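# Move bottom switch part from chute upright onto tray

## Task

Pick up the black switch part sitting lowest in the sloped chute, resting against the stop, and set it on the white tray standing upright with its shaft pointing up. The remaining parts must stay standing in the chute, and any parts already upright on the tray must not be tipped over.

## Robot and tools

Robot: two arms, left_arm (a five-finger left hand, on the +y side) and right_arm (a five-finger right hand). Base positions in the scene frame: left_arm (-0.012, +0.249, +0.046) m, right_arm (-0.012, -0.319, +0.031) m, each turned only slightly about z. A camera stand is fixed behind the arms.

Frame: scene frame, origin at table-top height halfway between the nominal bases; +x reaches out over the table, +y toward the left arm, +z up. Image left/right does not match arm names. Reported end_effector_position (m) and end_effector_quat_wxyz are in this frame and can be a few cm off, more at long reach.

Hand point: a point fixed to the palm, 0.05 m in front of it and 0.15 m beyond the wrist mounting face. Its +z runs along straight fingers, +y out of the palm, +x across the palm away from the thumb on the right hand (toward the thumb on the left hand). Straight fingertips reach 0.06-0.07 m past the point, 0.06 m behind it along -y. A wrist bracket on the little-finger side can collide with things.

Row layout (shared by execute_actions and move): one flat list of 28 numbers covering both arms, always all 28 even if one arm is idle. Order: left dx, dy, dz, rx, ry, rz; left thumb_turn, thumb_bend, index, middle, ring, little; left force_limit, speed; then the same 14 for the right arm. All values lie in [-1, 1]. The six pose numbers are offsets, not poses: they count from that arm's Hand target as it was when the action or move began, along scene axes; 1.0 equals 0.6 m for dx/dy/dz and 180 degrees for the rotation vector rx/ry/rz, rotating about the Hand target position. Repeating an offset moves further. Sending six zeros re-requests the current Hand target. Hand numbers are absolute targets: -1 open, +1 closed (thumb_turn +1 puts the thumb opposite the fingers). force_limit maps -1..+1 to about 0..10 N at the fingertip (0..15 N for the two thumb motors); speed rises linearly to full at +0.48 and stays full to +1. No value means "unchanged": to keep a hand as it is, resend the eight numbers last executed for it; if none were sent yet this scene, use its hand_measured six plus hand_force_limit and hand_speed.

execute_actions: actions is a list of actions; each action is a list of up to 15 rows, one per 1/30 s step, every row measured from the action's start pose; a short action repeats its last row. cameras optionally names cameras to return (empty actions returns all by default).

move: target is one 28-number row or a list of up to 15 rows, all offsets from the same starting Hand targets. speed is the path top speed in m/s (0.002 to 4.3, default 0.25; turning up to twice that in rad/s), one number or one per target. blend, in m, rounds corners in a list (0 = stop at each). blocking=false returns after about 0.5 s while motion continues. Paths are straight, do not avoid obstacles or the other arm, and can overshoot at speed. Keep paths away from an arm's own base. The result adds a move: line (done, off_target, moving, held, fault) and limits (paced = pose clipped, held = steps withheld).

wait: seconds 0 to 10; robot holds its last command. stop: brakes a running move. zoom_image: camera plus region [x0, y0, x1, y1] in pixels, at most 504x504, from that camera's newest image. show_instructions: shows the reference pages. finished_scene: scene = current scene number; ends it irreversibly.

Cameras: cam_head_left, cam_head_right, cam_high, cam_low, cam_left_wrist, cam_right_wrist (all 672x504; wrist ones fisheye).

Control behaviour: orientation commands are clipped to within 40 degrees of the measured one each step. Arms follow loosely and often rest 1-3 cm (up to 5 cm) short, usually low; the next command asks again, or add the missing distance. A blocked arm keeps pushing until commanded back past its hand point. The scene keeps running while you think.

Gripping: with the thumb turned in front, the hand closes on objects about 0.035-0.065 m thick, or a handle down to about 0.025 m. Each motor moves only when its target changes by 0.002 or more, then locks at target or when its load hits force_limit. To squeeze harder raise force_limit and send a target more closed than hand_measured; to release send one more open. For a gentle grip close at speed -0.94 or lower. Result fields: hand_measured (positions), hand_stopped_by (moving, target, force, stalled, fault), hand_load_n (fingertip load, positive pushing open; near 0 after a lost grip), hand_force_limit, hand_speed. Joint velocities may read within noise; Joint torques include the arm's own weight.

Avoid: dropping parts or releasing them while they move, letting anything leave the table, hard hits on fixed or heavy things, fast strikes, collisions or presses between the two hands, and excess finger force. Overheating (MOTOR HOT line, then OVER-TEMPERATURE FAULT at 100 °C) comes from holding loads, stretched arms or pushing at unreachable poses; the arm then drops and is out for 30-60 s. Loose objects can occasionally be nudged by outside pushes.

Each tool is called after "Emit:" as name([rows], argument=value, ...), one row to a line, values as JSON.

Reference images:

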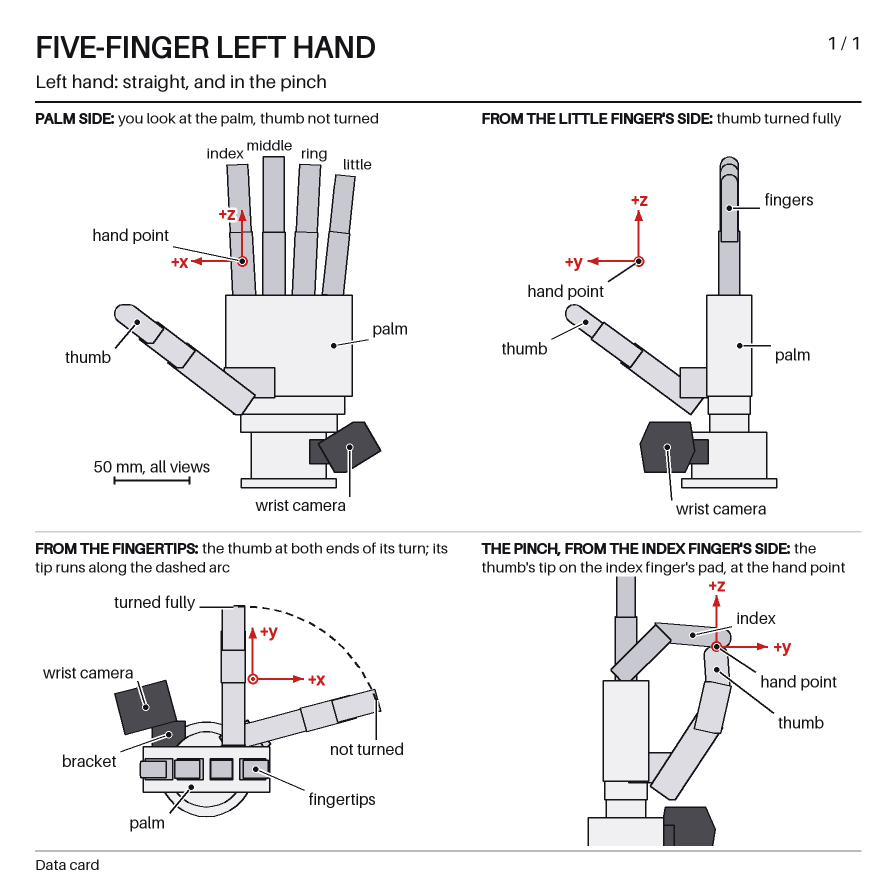

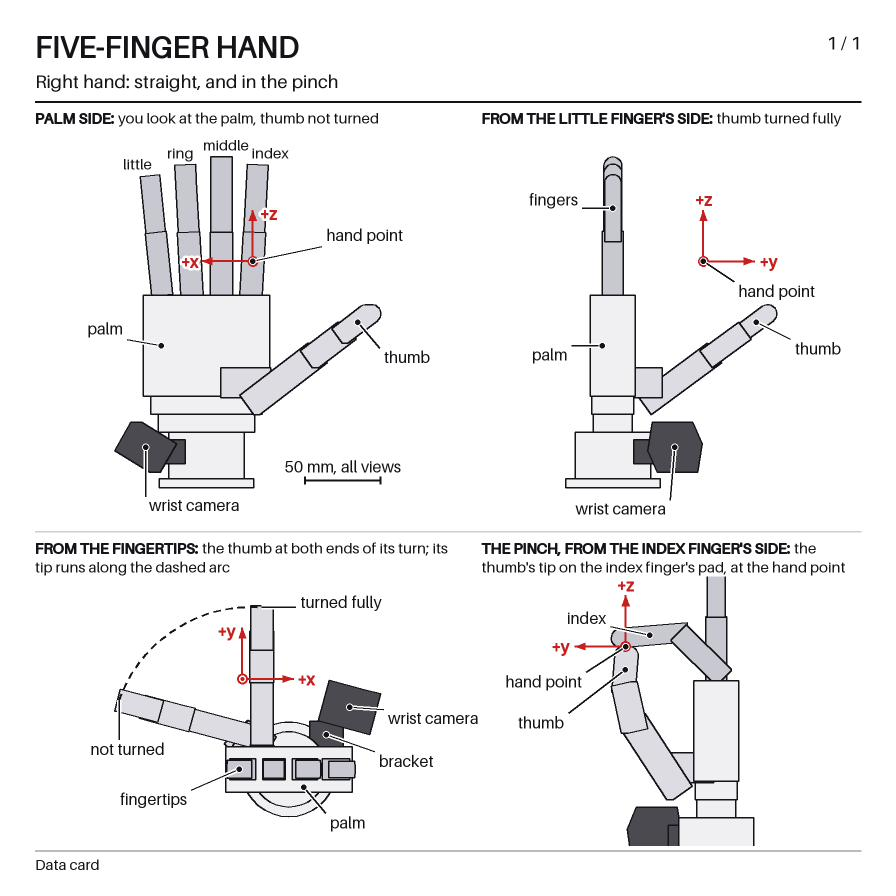

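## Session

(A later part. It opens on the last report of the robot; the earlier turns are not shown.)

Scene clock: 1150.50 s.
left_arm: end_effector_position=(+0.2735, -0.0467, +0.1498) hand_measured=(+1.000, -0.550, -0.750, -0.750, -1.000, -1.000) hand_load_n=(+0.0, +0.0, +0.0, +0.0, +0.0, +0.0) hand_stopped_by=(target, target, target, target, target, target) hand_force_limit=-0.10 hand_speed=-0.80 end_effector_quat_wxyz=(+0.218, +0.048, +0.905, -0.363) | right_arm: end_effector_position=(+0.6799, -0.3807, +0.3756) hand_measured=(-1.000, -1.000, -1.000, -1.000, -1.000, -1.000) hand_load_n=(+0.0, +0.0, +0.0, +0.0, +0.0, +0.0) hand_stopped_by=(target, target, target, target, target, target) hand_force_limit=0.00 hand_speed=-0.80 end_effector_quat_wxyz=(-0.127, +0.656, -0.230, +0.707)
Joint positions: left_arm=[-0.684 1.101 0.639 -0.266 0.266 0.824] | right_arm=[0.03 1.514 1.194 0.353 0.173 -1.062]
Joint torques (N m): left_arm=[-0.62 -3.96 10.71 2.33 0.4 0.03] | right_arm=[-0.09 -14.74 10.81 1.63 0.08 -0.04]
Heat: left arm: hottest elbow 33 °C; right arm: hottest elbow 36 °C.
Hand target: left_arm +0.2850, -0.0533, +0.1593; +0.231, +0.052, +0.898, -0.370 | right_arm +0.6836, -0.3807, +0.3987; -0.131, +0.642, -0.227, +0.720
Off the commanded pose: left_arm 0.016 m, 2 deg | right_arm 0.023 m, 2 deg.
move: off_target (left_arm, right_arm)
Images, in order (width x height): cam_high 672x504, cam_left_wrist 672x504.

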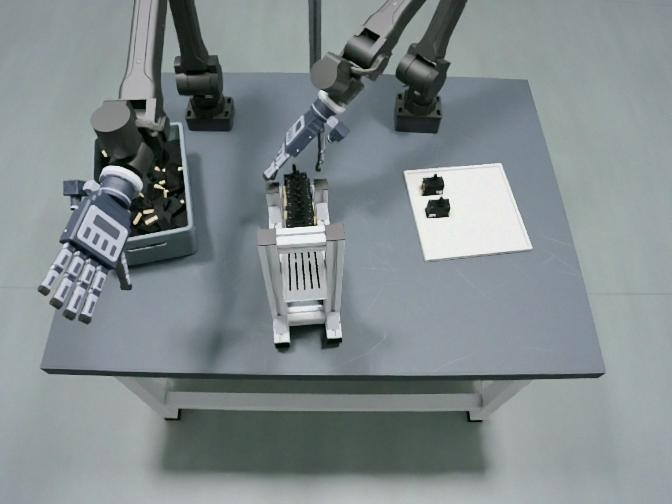

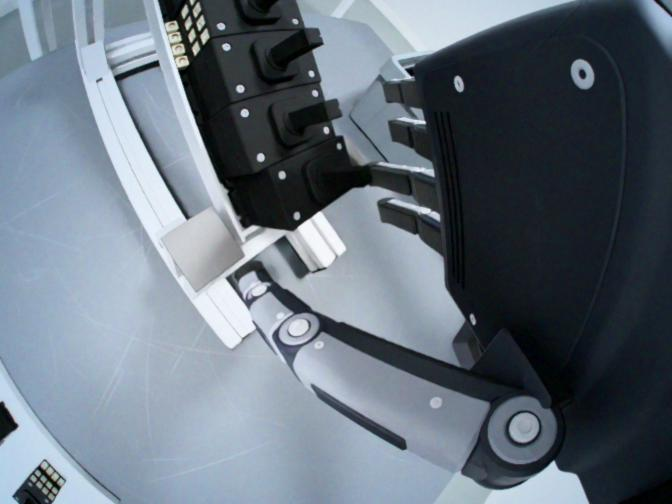

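Emit:
move([
  [0.0167,-0.02,0.075,0,0,0,1,-0.53,-0.7,-0.7,-1,-1,-0.1,-0.8,0,0,0,0,0,0,-1,-1,-1,-1,-1,-1,0,-0.8],
  [0.0167,0,0.0083,0,0,0,1,-0.53,-0.7,-0.7,-1,-1,-0.1,-0.8,0,0,0,0,0,0,-1,-1,-1,-1,-1,-1,0,-0.8],
], speed=0.08, cameras=["cam_left_wrist","cam_high"])

Emit:
zoom_image(camera="cam_left_wrist", region=[160, 100, 440, 340])

Emit:
zoom_image(camera="cam_high", region=[250, 110, 350, 210])

Scene clock: 1167.03 s.
left_arm: end_effector_position=(+0.2928, -0.0558, +0.1733) hand_measured=(+1.000, -0.530, -0.700, -0.700, -1.000, -1.000) hand_load_n=(+0.0, +0.0, +0.0, +0.0, +0.0, +0.0) hand_stopped_by=(target, target, target, target, target, target) hand_force_limit=-0.10 hand_speed=-0.80 end_effector_quat_wxyz=(+0.231, +0.051, +0.897, -0.373) | right_arm: end_effector_position=(+0.6799, -0.3807, +0.3756) hand_measured=(-1.000, -1.000, -1.000, -1.000, -1.000, -1.000) hand_load_n=(+0.0, +0.0, +0.0, +0.0, +0.0, +0.0) hand_stopped_by=(target, target, target, target, target, target) hand_force_limit=0.00 hand_speed=-0.80 end_effector_quat_wxyz=(-0.127, +0.656, -0.230, +0.707)
Joint positions: left_arm=[-0.665 1.114 0.699 -0.279 0.282 0.838] | right_arm=[0.03 1.514 1.194 0.353 0.173 -1.062]
Joint torques (N m): left_arm=[-0.56 -4.07 8.28 2.35 0.4 0.05] | right_arm=[-0.09 -14.74 10.82 1.63 0.08 -0.04]
Heat: left arm: hottest elbow 35 °C; right arm: hottest elbow 36 °C.
Hand target: left_arm +0.2951, -0.0533, +0.1644; +0.231, +0.052, +0.898, -0.370 | right_arm +0.6836, -0.3807, +0.3987; -0.131, +0.642, -0.227, +0.720
Off the commanded pose: left_arm 0.010 m, 0 deg | right_arm 0.023 m, 2 deg.
move: off_target (right_arm)
Images, in order (width x height): cam_high 672x504, cam_left_wrist 672x504.

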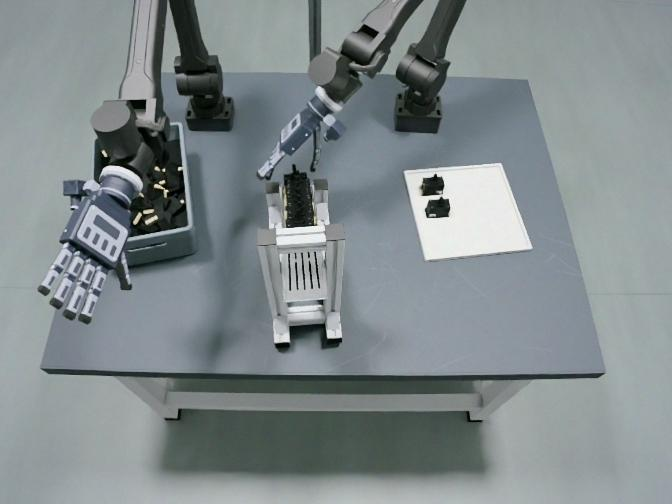

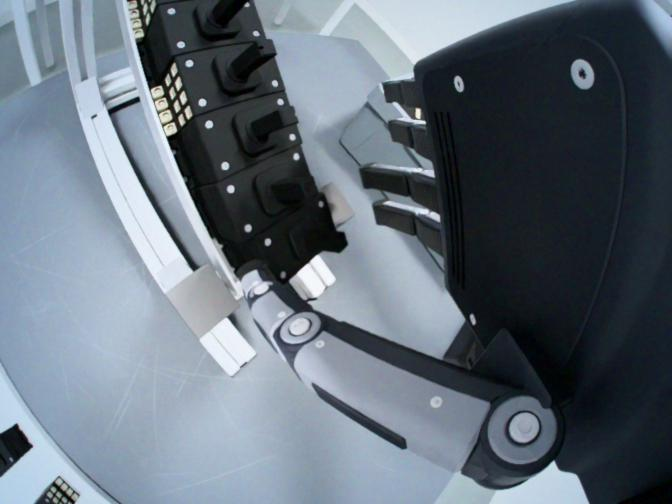

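Scaled by 1.800 from the camera's 672x504 image, which has a finer 960x720 frame.

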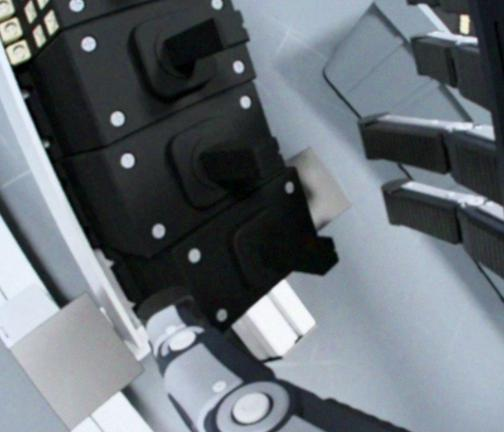

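Scaled by 5.040.

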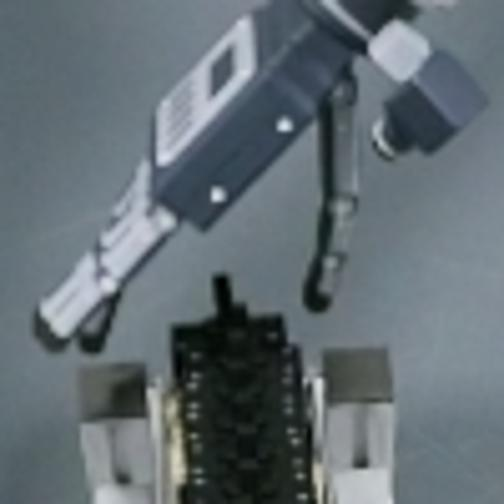

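Emit:
move(target=[0.0062,0.0013,-0.0505,0,0,0,1,-0.52,-0.6,-0.6,-1,-1,-0.1,-0.8,0,0,0,0,0,0,-1,-1,-1,-1,-1,-1,0,-0.8], speed=0.06, cameras=["cam_left_wrist","cam_high"])

Emit:
zoom_image(camera="cam_left_wrist", region=[160, 100, 440, 340])

Emit:
zoom_image(camera="cam_high", region=[250, 110, 350, 210])

Scene clock: 1184.33 s.
left_arm: end_effector_position=(+0.2974, -0.0570, +0.1467) hand_measured=(+1.000, -0.520, -0.600, -0.600, -1.000, -1.000) hand_load_n=(+0.0, +0.0, +0.0, +0.0, +0.0, +0.0) hand_stopped_by=(target, target, target, target, target, target) hand_force_limit=-0.10 hand_speed=-0.80 end_effector_quat_wxyz=(+0.233, +0.052, +0.895, -0.377) | right_arm: end_effector_position=(+0.6799, -0.3807, +0.3756) hand_measured=(-1.000, -1.000, -1.000, -1.000, -1.000, -1.000) hand_load_n=(+0.0, +0.0, +0.0, +0.0, +0.0, +0.0) hand_stopped_by=(target, target, target, target, target, target) hand_force_limit=0.00 hand_speed=-0.80 end_effector_quat_wxyz=(-0.127, +0.656, -0.230, +0.707)
Joint positions: left_arm=[-0.656 1.165 0.655 -0.177 0.291 0.843] | right_arm=[0.03 1.514 1.194 0.353 0.173 -1.062]
Joint torques (N m): left_arm=[-0.44 -3.96 7.61 2.45 0.3 0.06] | right_arm=[-0.03 -14.74 10.81 1.63 0.08 -0.04]
Heat: left arm: hottest elbow 34 °C; right arm: hottest elbow 36 °C.
Hand target: left_arm +0.2988, -0.0524, +0.1340; +0.231, +0.052, +0.898, -0.370 | right_arm +0.6836, -0.3807, +0.3987; -0.131, +0.642, -0.227, +0.720
Off the commanded pose: left_arm 0.013 m, 1 deg | right_arm 0.023 m, 2 deg.
move: off_target (left_arm, right_arm)
Images, in order (width x height): cam_high 672x504, cam_left_wrist 672x504.

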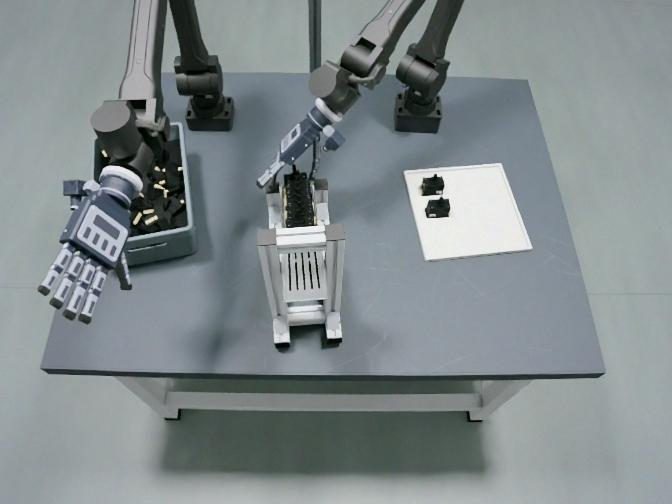

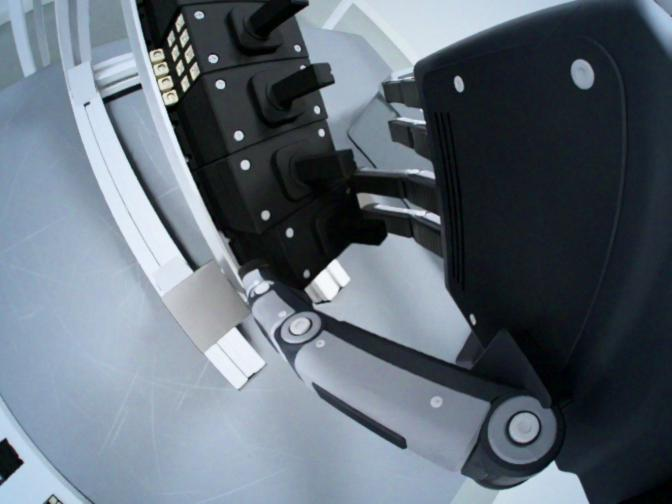

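Scaled by 1.800 from the camera's 672x504 image, which has a finer 960x720 frame.

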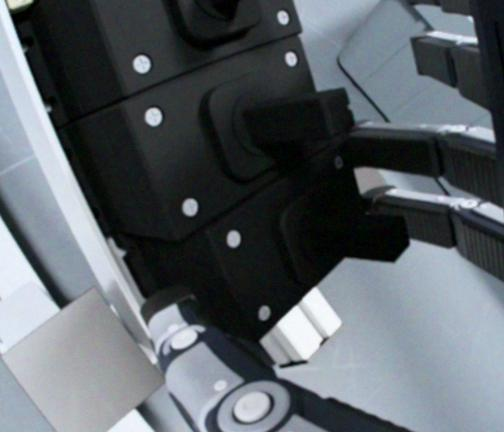

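Scaled by 5.040.

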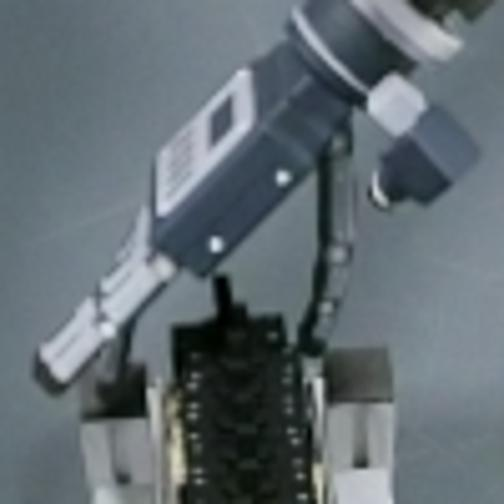

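Emit:
move(target=[-0.001,0.002,-0.009,0,0,0,1,-0.465,-0.6,-0.6,-1,-1,-0.1,-0.9,0,0,0,0,0,0,-1,-1,-1,-1,-1,-1,0,-0.8], speed=0.04, cameras=["cam_left_wrist","cam_high"])

Emit:
zoom_image(camera="cam_left_wrist", region=[160, 100, 440, 340])

Emit:
zoom_image(camera="cam_high", region=[250, 110, 350, 210])

Scene clock: 1203.47 s.
left_arm: end_effector_position=(+0.2979, -0.0576, +0.1455) hand_measured=(+1.000, -0.466, -0.600, -0.600, -1.000, -1.000) hand_load_n=(+0.0, +0.0, +0.0, +0.0, +0.0, +0.0) hand_stopped_by=(target, target, target, target, target, target) hand_force_limit=-0.10 hand_speed=-0.90 end_effector_quat_wxyz=(+0.237, +0.053, +0.893, -0.380) | right_arm: end_effector_position=(+0.6799, -0.3807, +0.3756) hand_measured=(-1.000, -1.000, -1.000, -1.000, -1.000, -1.000) hand_load_n=(+0.0, +0.0, +0.0, +0.0, +0.0, +0.0) hand_stopped_by=(target, target, target, target, target, target) hand_force_limit=0.00 hand_speed=-0.80 end_effector_quat_wxyz=(-0.127, +0.656, -0.230, +0.707)
Joint positions: left_arm=[-0.656 1.166 0.645 -0.156 0.293 0.843] | right_arm=[0.03 1.514 1.194 0.353 0.173 -1.062]
Joint torques (N m): left_arm=[-0.44 -3.6 7.39 2.22 0.29 0.07] | right_arm=[-0.09 -14.74 10.81 1.63 0.08 -0.04]
Heat: left arm: hottest elbow 33 °C; right arm: hottest elbow 36 °C.
Hand target: left_arm +0.2981, -0.0512, +0.1284; +0.231, +0.052, +0.898, -0.370 | right_arm +0.6836, -0.3807, +0.3987; -0.131, +0.642, -0.227, +0.720
Off the commanded pose: left_arm 0.018 m, 1 deg | right_arm 0.023 m, 2 deg.
move: off_target (left_arm, right_arm)
Images, in order (width x height): cam_high 672x504, cam_left_wrist 672x504.

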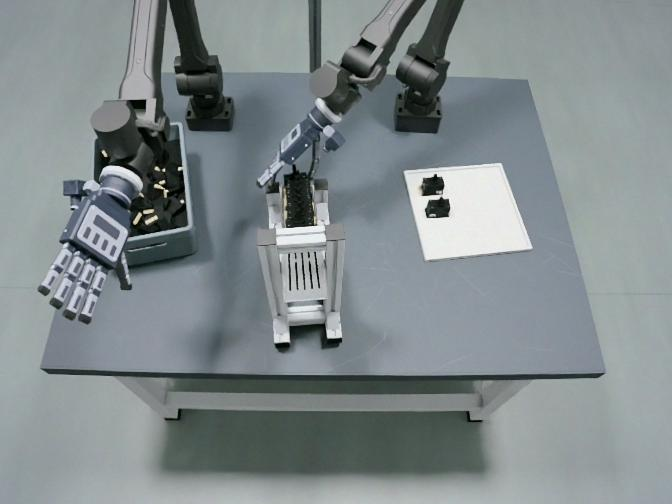

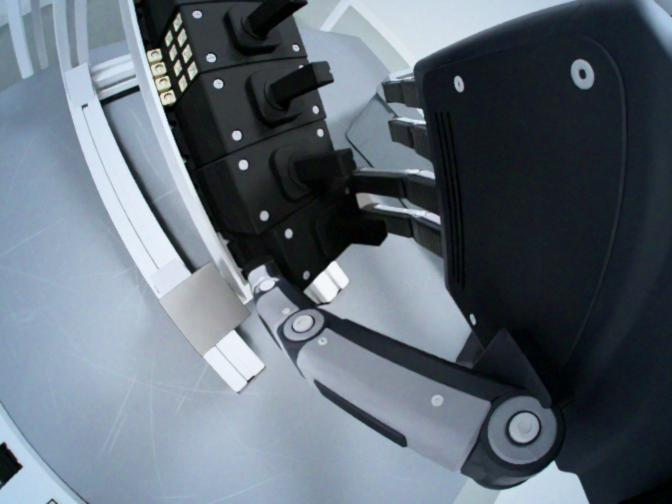

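Scaled by 1.800 from the camera's 672x504 image, which has a finer 960x720 frame.

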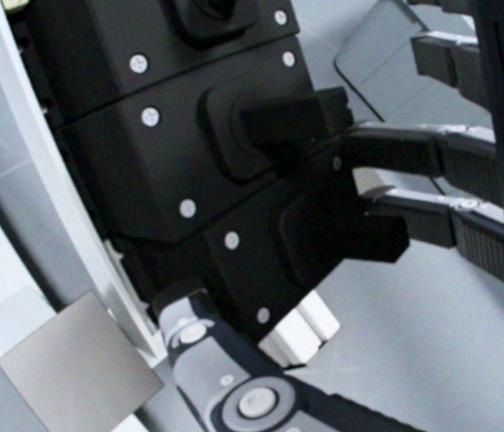

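Scaled by 5.040.

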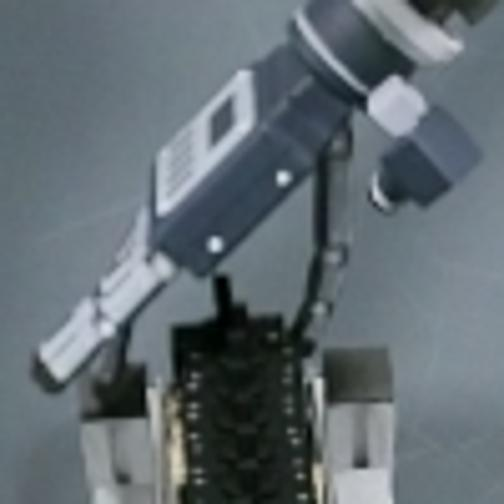

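Emit:
move(target=[0,0,0,0,0,0,1,-0.2,-0.2,-0.2,-1,-1,-0.2,-0.9,0,0,0,0,0,0,-1,-1,-1,-1,-1,-1,0,-0.8], speed=0.04, cameras=["cam_left_wrist","cam_high"])

Emit:
zoom_image(camera="cam_left_wrist", region=[160, 100, 440, 340])

Emit:
zoom_image(camera="cam_high", region=[250, 110, 350, 210])

Scene clock: 1258.60 s.
left_arm: end_effector_position=(+0.2976, -0.0589, +0.1463) hand_measured=(+1.000, -0.418, -0.510, -0.350, -1.000, -1.000) hand_load_n=(+1.5, +7.0, +1.0, +5.0, +0.0, +0.0) hand_stopped_by=(target, force, force, force, target, target) hand_force_limit=-0.20 hand_speed=-0.90 end_effector_quat_wxyz=(+0.236, +0.054, +0.891, -0.383) | right_arm: end_effector_position=(+0.6799, -0.3807, +0.3756) hand_measured=(-1.000, -1.000, -1.000, -1.000, -1.000, -1.000) hand_load_n=(+0.0, +0.0, +0.0, +0.0, +0.0, +0.0) hand_stopped_by=(target, target, target, target, target, target) hand_force_limit=0.00 hand_speed=-0.80 end_effector_quat_wxyz=(-0.127, +0.656, -0.230, +0.707)
Joint positions: left_arm=[-0.656 1.165 0.645 -0.153 0.3 0.843] | right_arm=[0.03 1.514 1.194 0.353 0.173 -1.062]
Joint torques (N m): left_arm=[-0.44 -3.55 7.38 2.1 0 0.07] | right_arm=[-0.03 -14.74 10.81 1.63 0.08 -0.04]
Heat: left arm: hottest elbow 34 °C; right arm: hottest elbow 36 °C.
Hand target: left_arm +0.2982, -0.0512, +0.1285; +0.231, +0.052, +0.898, -0.370 | right_arm +0.6836, -0.3807, +0.3987; -0.131, +0.642, -0.227, +0.720
Off the commanded pose: left_arm 0.020 m, 2 deg | right_arm 0.023 m, 2 deg.
move: off_target (left_arm, right_arm)
Images, in order (width x height): cam_high 672x504, cam_left_wrist 672x504.

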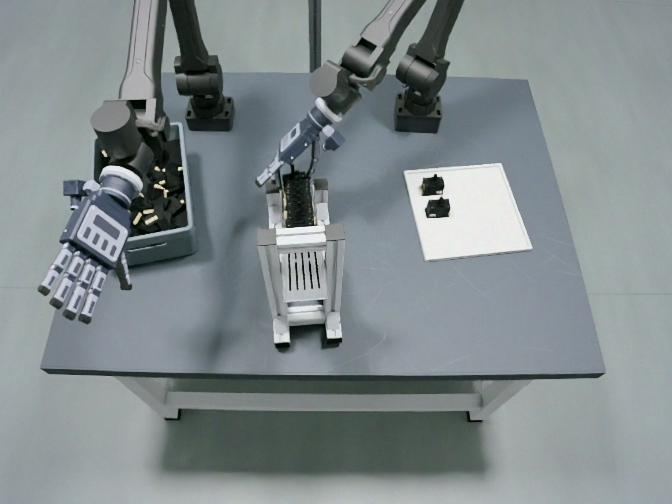

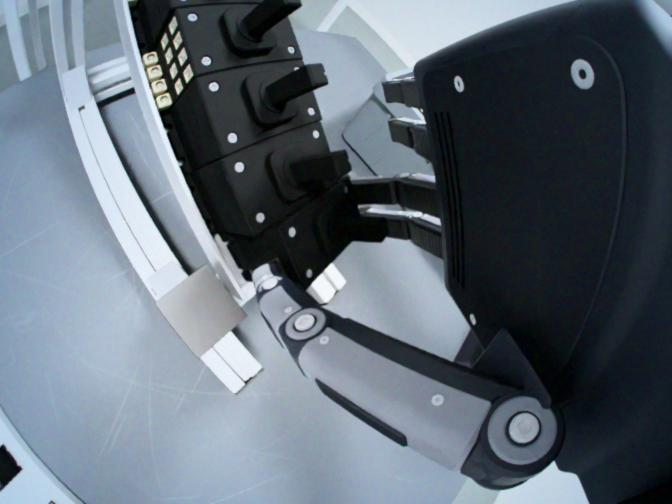

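Scaled by 1.800 from the camera's 672x504 image, which has a finer 960x720 frame.

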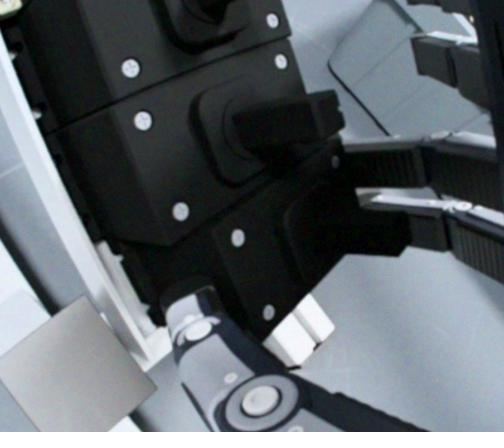

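Scaled by 5.040.

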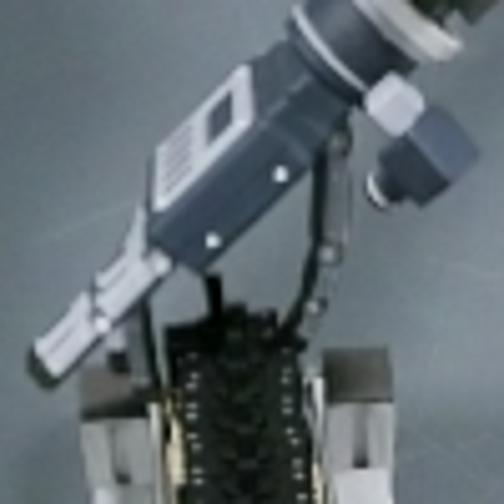

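Emit:
zoom_image(camera="cam_high", region=[270, 150, 330, 195])

Emit:
zoom_image(camera="cam_left_wrist", region=[220, 160, 400, 300])

Scaled by 8.400.

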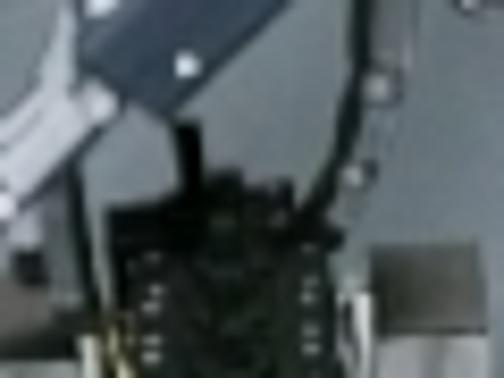

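Scaled by 2.800 from the camera's 672x504 image, which has a finer 960x720 frame.

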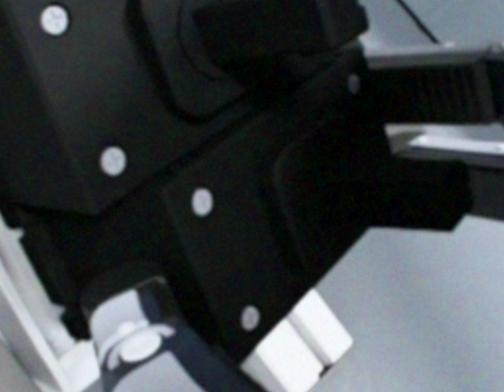

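Emit:
move(target=[0.0133,-0.02,0.04,0,0,0,1,-0.2,-0.2,-0.2,-1,-1,-0.2,-0.9,0,0,0,0,0,0,-1,-1,-1,-1,-1,-1,0,-0.8], speed=0.05, cameras=["cam_left_wrist","cam_high"])

Emit:
zoom_image(camera="cam_left_wrist", region=[160, 100, 440, 340])

Emit:
zoom_image(camera="cam_high", region=[250, 110, 350, 210])

Scene clock: 1283.43 s.
left_arm: end_effector_position=(+0.2968, -0.0583, +0.1480) hand_measured=(+1.000, -0.418, -0.510, -0.350, -1.000, -1.000) hand_load_n=(+0.5, +0.0, +0.0, +2.5, +0.0, +0.0) hand_stopped_by=(target, force, force, force, target, target) hand_force_limit=-0.20 hand_speed=-0.90 end_effector_quat_wxyz=(+0.231, +0.053, +0.895, -0.377) | right_arm: end_effector_position=(+0.6799, -0.3807, +0.3756) hand_measured=(-1.000, -1.000, -1.000, -1.000, -1.000, -1.000) hand_load_n=(+0.0, +0.0, +0.0, +0.0, +0.0, +0.0) hand_stopped_by=(target, target, target, target, target, target) hand_force_limit=0.00 hand_speed=-0.80 end_effector_quat_wxyz=(-0.127, +0.656, -0.230, +0.707)
Joint positions: left_arm=[-0.658 1.166 0.66 -0.184 0.294 0.843] | right_arm=[0.03 1.514 1.194 0.353 0.173 -1.062]
Joint torques (N m): left_arm=[-1.03 -3.6 11.93 0.66 -0.13 0] | right_arm=[-0.09 -14.74 10.81 1.63 0.08 -0.04]
Heat: left arm: hottest elbow 34 °C; right arm: hottest elbow 36 °C.
Hand target: left_arm +0.3061, -0.0632, +0.1525; +0.231, +0.052, +0.898, -0.370 | right_arm +0.6836, -0.3807, +0.3987; -0.131, +0.642, -0.227, +0.720
Off the commanded pose: left_arm 0.011 m, 1 deg | right_arm 0.023 m, 2 deg.
move: off_target (left_arm, right_arm)
Images, in order (width x height): cam_high 672x504, cam_left_wrist 672x504.

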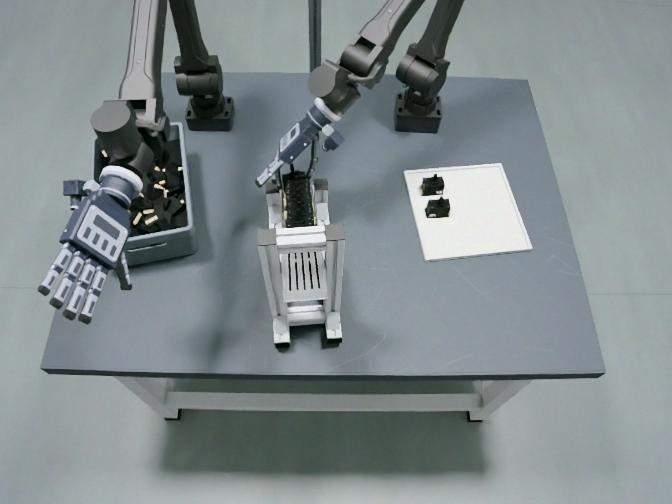

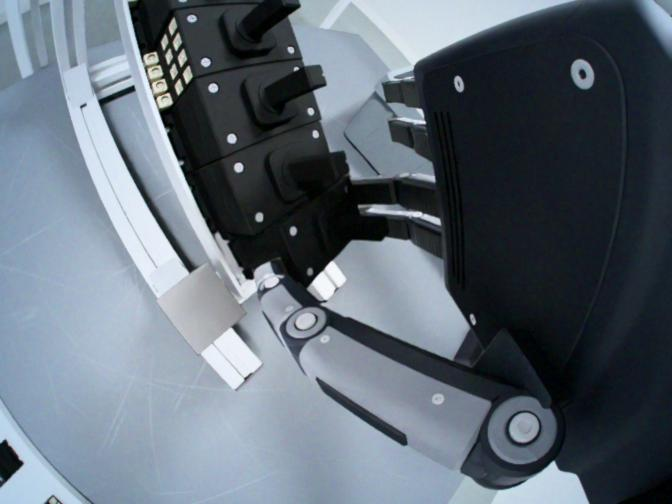

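Scaled by 1.800 from the camera's 672x504 image, which has a finer 960x720 frame.

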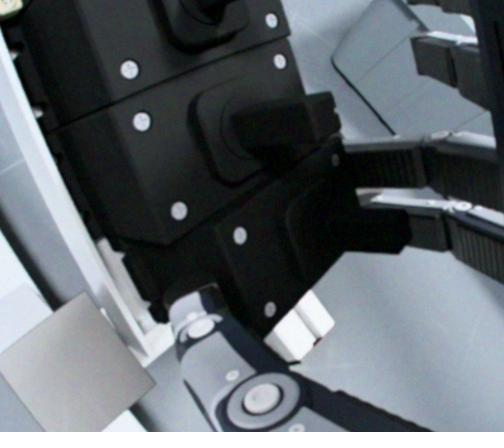

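Scaled by 5.040.

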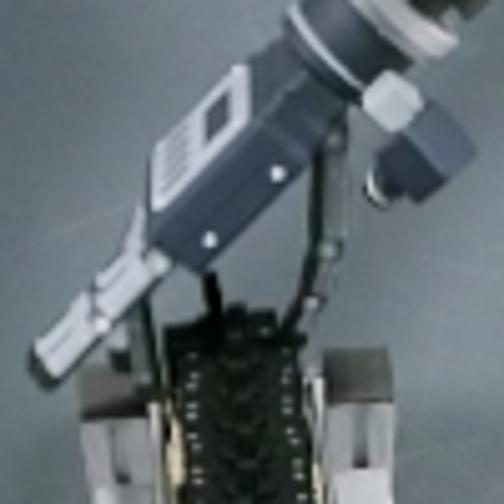

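Emit:
move(target=[0,0,0,0,0,0,1,-0.15,-0.58,-0.15,-1,-1,0.0,-0.9,0,0,0,0,0,0,-1,-1,-1,-1,-1,-1,0,-0.8], speed=0.05, cameras=["cam_left_wrist","cam_high"])

Emit:
zoom_image(camera="cam_left_wrist", region=[160, 100, 440, 340])

Emit:
zoom_image(camera="cam_high", region=[250, 110, 350, 210])

Scene clock: 1305.50 s.
left_arm: end_effector_position=(+0.2968, -0.0587, +0.1486) hand_measured=(+1.000, -0.398, -0.580, -0.308, -1.000, -1.000) hand_load_n=(+1.5, +7.0, +0.0, +9.0, +0.0, +0.0) hand_stopped_by=(target, force, target, force, target, target) hand_force_limit=0.00 hand_speed=-0.90 end_effector_quat_wxyz=(+0.230, +0.053, +0.896, -0.377) | right_arm: end_effector_position=(+0.6799, -0.3807, +0.3756) hand_measured=(-1.000, -1.000, -1.000, -1.000, -1.000, -1.000) hand_load_n=(+0.5, +0.0, +0.0, +0.0, +0.0, +0.0) hand_stopped_by=(target, target, target, target, target, target) hand_force_limit=0.00 hand_speed=-0.80 end_effector_quat_wxyz=(-0.127, +0.656, -0.230, +0.707)
Joint positions: left_arm=[-0.659 1.166 0.662 -0.187 0.294 0.843] | right_arm=[0.03 1.514 1.194 0.353 0.173 -1.062]
Joint torques (N m): left_arm=[-1.03 -3.55 11.86 0.7 -0.13 0] | right_arm=[-0.09 -14.74 10.81 1.65 0.08 -0.04]
Heat: left arm: hottest elbow 34 °C; right arm: hottest elbow 36 °C.
Hand target: left_arm +0.3063, -0.0632, +0.1526; +0.231, +0.052, +0.898, -0.370 | right_arm +0.6836, -0.3807, +0.3987; -0.131, +0.642, -0.227, +0.720
Off the commanded pose: left_arm 0.011 m, 1 deg | right_arm 0.023 m, 2 deg.
move: off_target (left_arm, right_arm)
Images, in order (width x height): cam_high 672x504, cam_left_wrist 672x504.

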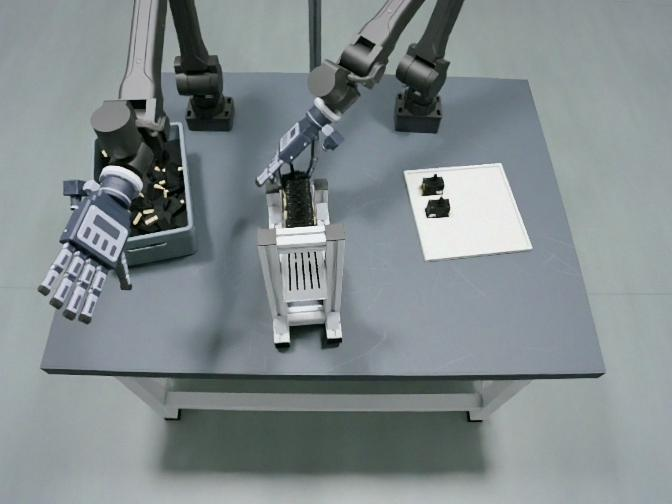

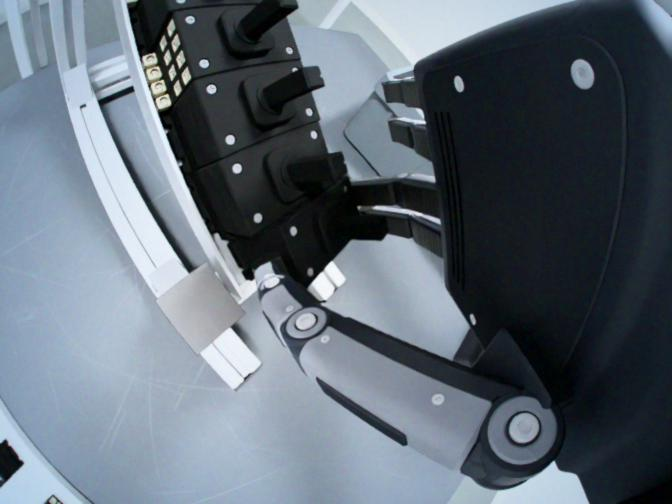

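Scaled by 1.800 from the camera's 672x504 image, which has a finer 960x720 frame.

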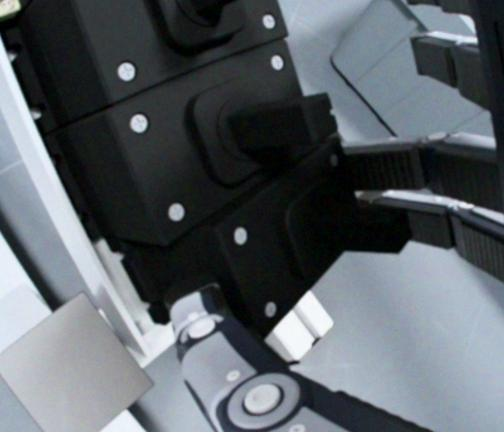

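Scaled by 5.040.

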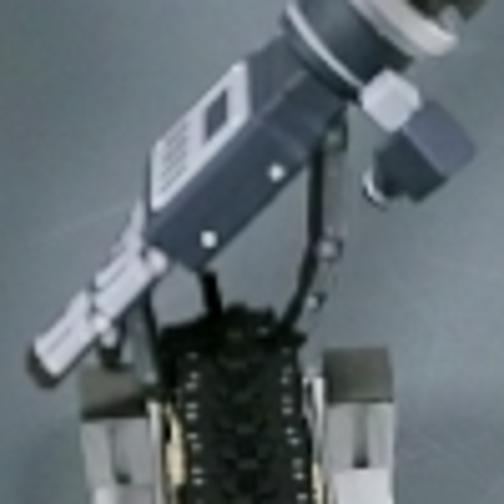

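Emit:
move(target=[-0.0038,-0.0275,0.068,0,0,0,1,-0.15,-0.58,-0.15,-1,-1,0.0,-0.9,0,0,0,0,0,0,-1,-1,-1,-1,-1,-1,0,-0.8], speed=0.06, cameras=["cam_left_wrist","cam_high"])

Emit:
zoom_image(camera="cam_left_wrist", region=[160, 100, 440, 340])

Emit:
zoom_image(camera="cam_high", region=[250, 110, 350, 210])

Scene clock: 1317.47 s.
left_arm: end_effector_position=(+0.2912, -0.0601, +0.1596) hand_measured=(+1.000, -0.398, -0.580, -0.308, -1.000, -1.000) hand_load_n=(+2.0, +7.5, +0.0, +8.0, +0.0, +0.0) hand_stopped_by=(target, force, target, force, target, target) hand_force_limit=0.00 hand_speed=-0.90 end_effector_quat_wxyz=(+0.214, +0.047, +0.911, -0.351) | right_arm: end_effector_position=(+0.6799, -0.3807, +0.3756) hand_measured=(-1.000, -1.000, -1.000, -1.000, -1.000, -1.000) hand_load_n=(+0.0, +0.0, +0.0, +0.0, +0.0, +0.0) hand_stopped_by=(target, target, target, target, target, target) hand_force_limit=0.00 hand_speed=-0.80 end_effector_quat_wxyz=(-0.127, +0.656, -0.230, +0.707)
Joint positions: left_arm=[-0.686 1.166 0.726 -0.314 0.252 0.829] | right_arm=[0.03 1.514 1.194 0.353 0.173 -1.062]
Joint torques (N m): left_arm=[-1.9 -6.24 14.27 1.05 0.33 -0.11] | right_arm=[-0.09 -14.74 10.81 1.65 0.08 -0.04]
Heat: left arm: hottest elbow 36 °C; right arm: hottest elbow 36 °C.
Hand target: left_arm +0.3039, -0.0798, +0.1934; +0.231, +0.052, +0.898, -0.370 | right_arm +0.6836, -0.3807, +0.3987; -0.131, +0.642, -0.227, +0.720
Off the commanded pose: left_arm 0.041 m, 3 deg | right_arm 0.023 m, 2 deg.
move: off_target (left_arm, right_arm)
Images, in order (width x height): cam_high 672x504, cam_left_wrist 672x504.

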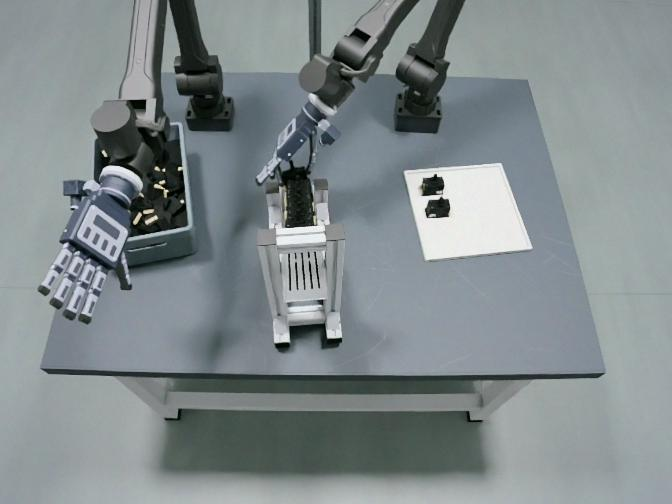

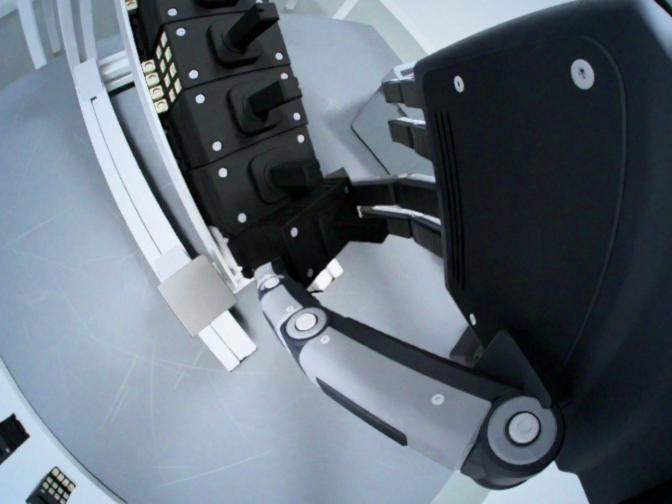

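Scaled by 1.800 from the camera's 672x504 image, which has a finer 960x720 frame.

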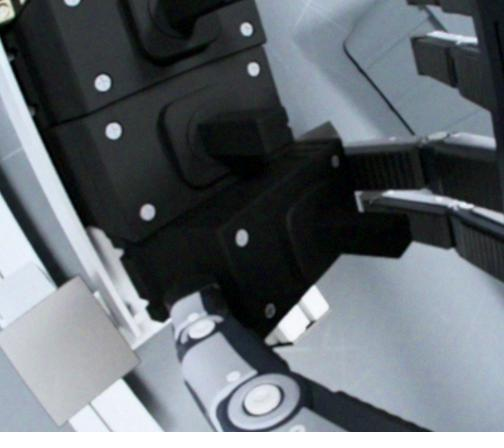

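Scaled by 5.040.

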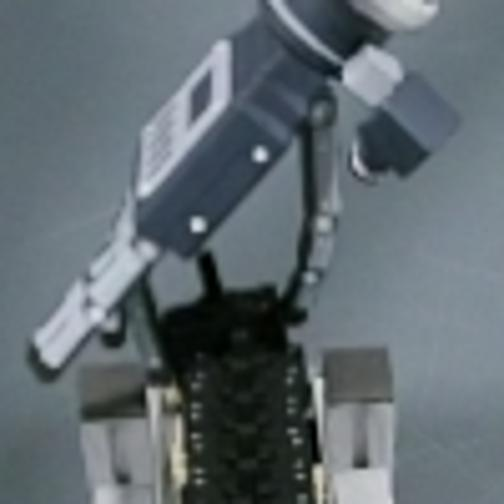

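Emit:
move(target=[-0.0375,-0.0033,0.075,0,0,0,1,-0.15,-0.58,-0.15,-1,-1,0.0,-0.9,0,0,0,0,0,0,-1,-1,-1,-1,-1,-1,0,-0.8], speed=0.06, cameras=["cam_left_wrist","cam_high"])

Emit:
zoom_image(camera="cam_high", region=[250, 90, 370, 210])

Scene clock: 1325.43 s.
left_arm: end_effector_position=(+0.2674, -0.0662, +0.2003) hand_measured=(+1.000, -0.398, -0.580, -0.308, -1.000, -1.000) hand_load_n=(+1.5, +7.0, -0.5, +8.5, +0.0, +0.0) hand_stopped_by=(target, force, target, force, target, target) hand_force_limit=0.00 hand_speed=-0.90 end_effector_quat_wxyz=(+0.207, +0.049, +0.912, -0.351) | right_arm: end_effector_position=(+0.6799, -0.3807, +0.3756) hand_measured=(-1.000, -1.000, -1.000, -1.000, -1.000, -1.000) hand_load_n=(+0.0, +0.0, +0.0, +0.0, +0.0, +0.0) hand_stopped_by=(target, target, target, target, target, target) hand_force_limit=0.00 hand_speed=-0.80 end_effector_quat_wxyz=(-0.127, +0.656, -0.230, +0.707)
Joint positions: left_arm=[-0.744 1.084 0.785 -0.455 0.22 0.79] | right_arm=[0.03 1.514 1.194 0.353 0.173 -1.062]
Joint torques (N m): left_arm=[-1.2 -5.83 14.91 1.21 0.02 -0.06] | right_arm=[-0.03 -14.74 10.81 1.63 0.08 -0.04]
Heat: left arm: hottest elbow 37 °C; right arm: hottest elbow 36 °C.
Hand target: left_arm +0.2815, -0.0817, +0.2383; +0.231, +0.052, +0.898, -0.370 | right_arm +0.6836, -0.3807, +0.3987; -0.131, +0.642, -0.227, +0.720
Off the commanded pose: left_arm 0.044 m, 4 deg | right_arm 0.023 m, 2 deg.
move: off_target (left_arm, right_arm)
Images, in order (width x height): cam_high 672x504, cam_left_wrist 672x504.

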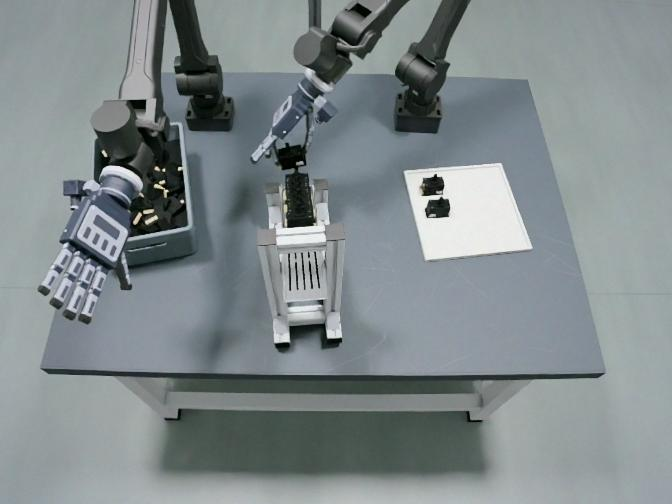

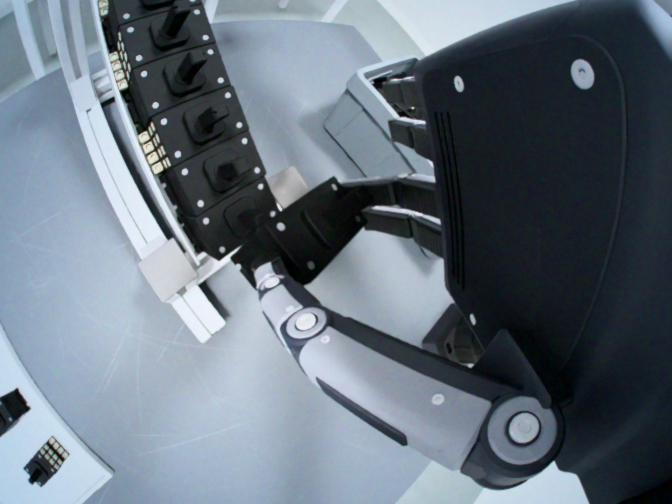

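Scaled by 4.200.

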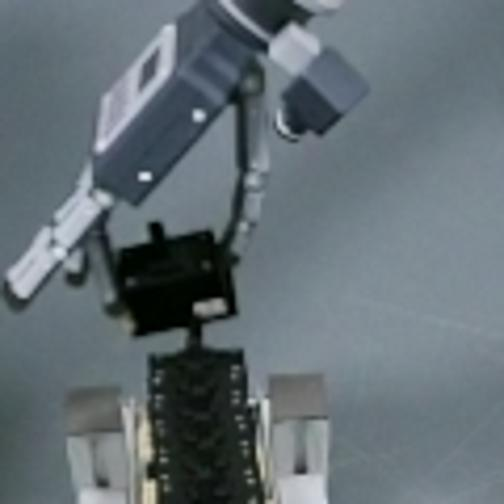

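Emit:
move(target=[-0.0,0.0,0.06,0,0,0,1,-0.15,-0.2,-0.15,-1,-1,-0.4,-0.92,0,0,0,0,0,0,-1,-1,-1,-1,-1,-1,0,-0.8], speed=0.08, cameras=["cam_left_wrist","cam_high"])

Emit:
zoom_image(camera="cam_high", region=[240, 70, 360, 190])

Emit:
zoom_image(camera="cam_left_wrist", region=[160, 100, 440, 340])

Scene clock: 1337.70 s.
left_arm: end_effector_position=(+0.2717, -0.0697, +0.2417) hand_measured=(+1.000, -0.398, -0.312, -0.308, -1.000, -1.000) hand_load_n=(+0.0, +8.0, +3.0, +7.0, +0.0, +0.0) hand_stopped_by=(target, force, force, force, target, target) hand_force_limit=-0.40 hand_speed=-0.92 end_effector_quat_wxyz=(+0.213, +0.048, +0.909, -0.354) | right_arm: end_effector_position=(+0.6799, -0.3807, +0.3756) hand_measured=(-1.000, -1.000, -1.000, -1.000, -1.000, -1.000) hand_load_n=(+0.0, +0.0, +0.0, +0.0, +0.0, +0.0) hand_stopped_by=(target, target, target, target, target, target) hand_force_limit=0.00 hand_speed=-0.80 end_effector_quat_wxyz=(-0.127, +0.656, -0.230, +0.707)
Joint positions: left_arm=[-0.745 1.062 0.875 -0.554 0.216 0.788] | right_arm=[0.03 1.514 1.194 0.353 0.173 -1.062]
Joint torques (N m): left_arm=[-1.38 -5.36 14.67 1.05 0.18 -0.05] | right_arm=[-0.09 -14.74 10.81 1.63 0.08 -0.04]
Heat: left arm: hottest elbow 39 °C; right arm: hottest elbow 36 °C.
Hand target: left_arm +0.2814, -0.0817, +0.2743; +0.231, +0.052, +0.898, -0.370 | right_arm +0.6836, -0.3807, +0.3987; -0.131, +0.642, -0.227, +0.720
Off the commanded pose: left_arm 0.036 m, 3 deg | right_arm 0.023 m, 2 deg.
move: off_target (left_arm, right_arm)
Images, in order (width x height): cam_high 672x504, cam_left_wrist 672x504.

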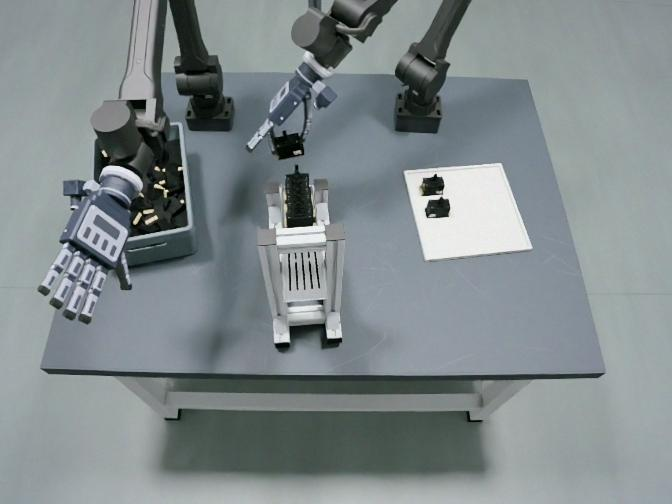

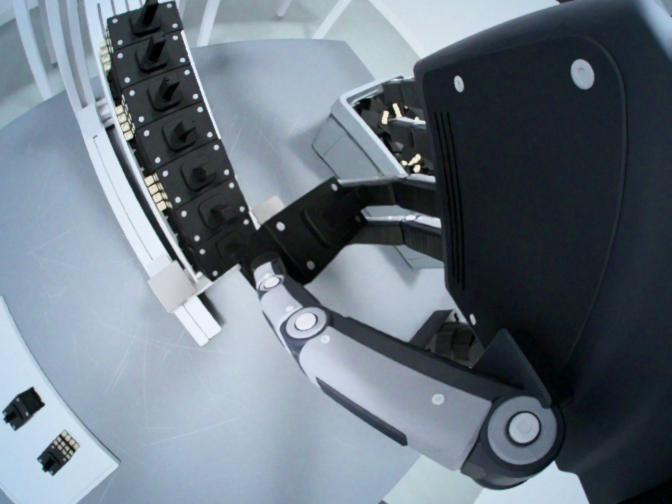

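Scaled by 4.200.

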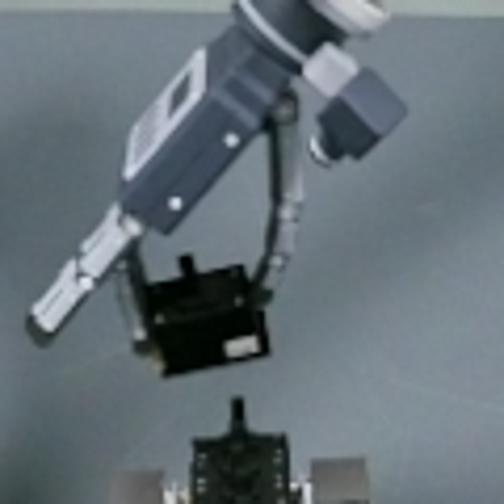

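Scaled by 1.800 from the camera's 672x504 image, which has a finer 960x720 frame.

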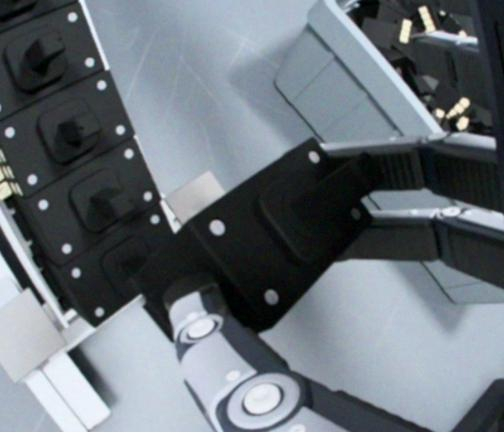

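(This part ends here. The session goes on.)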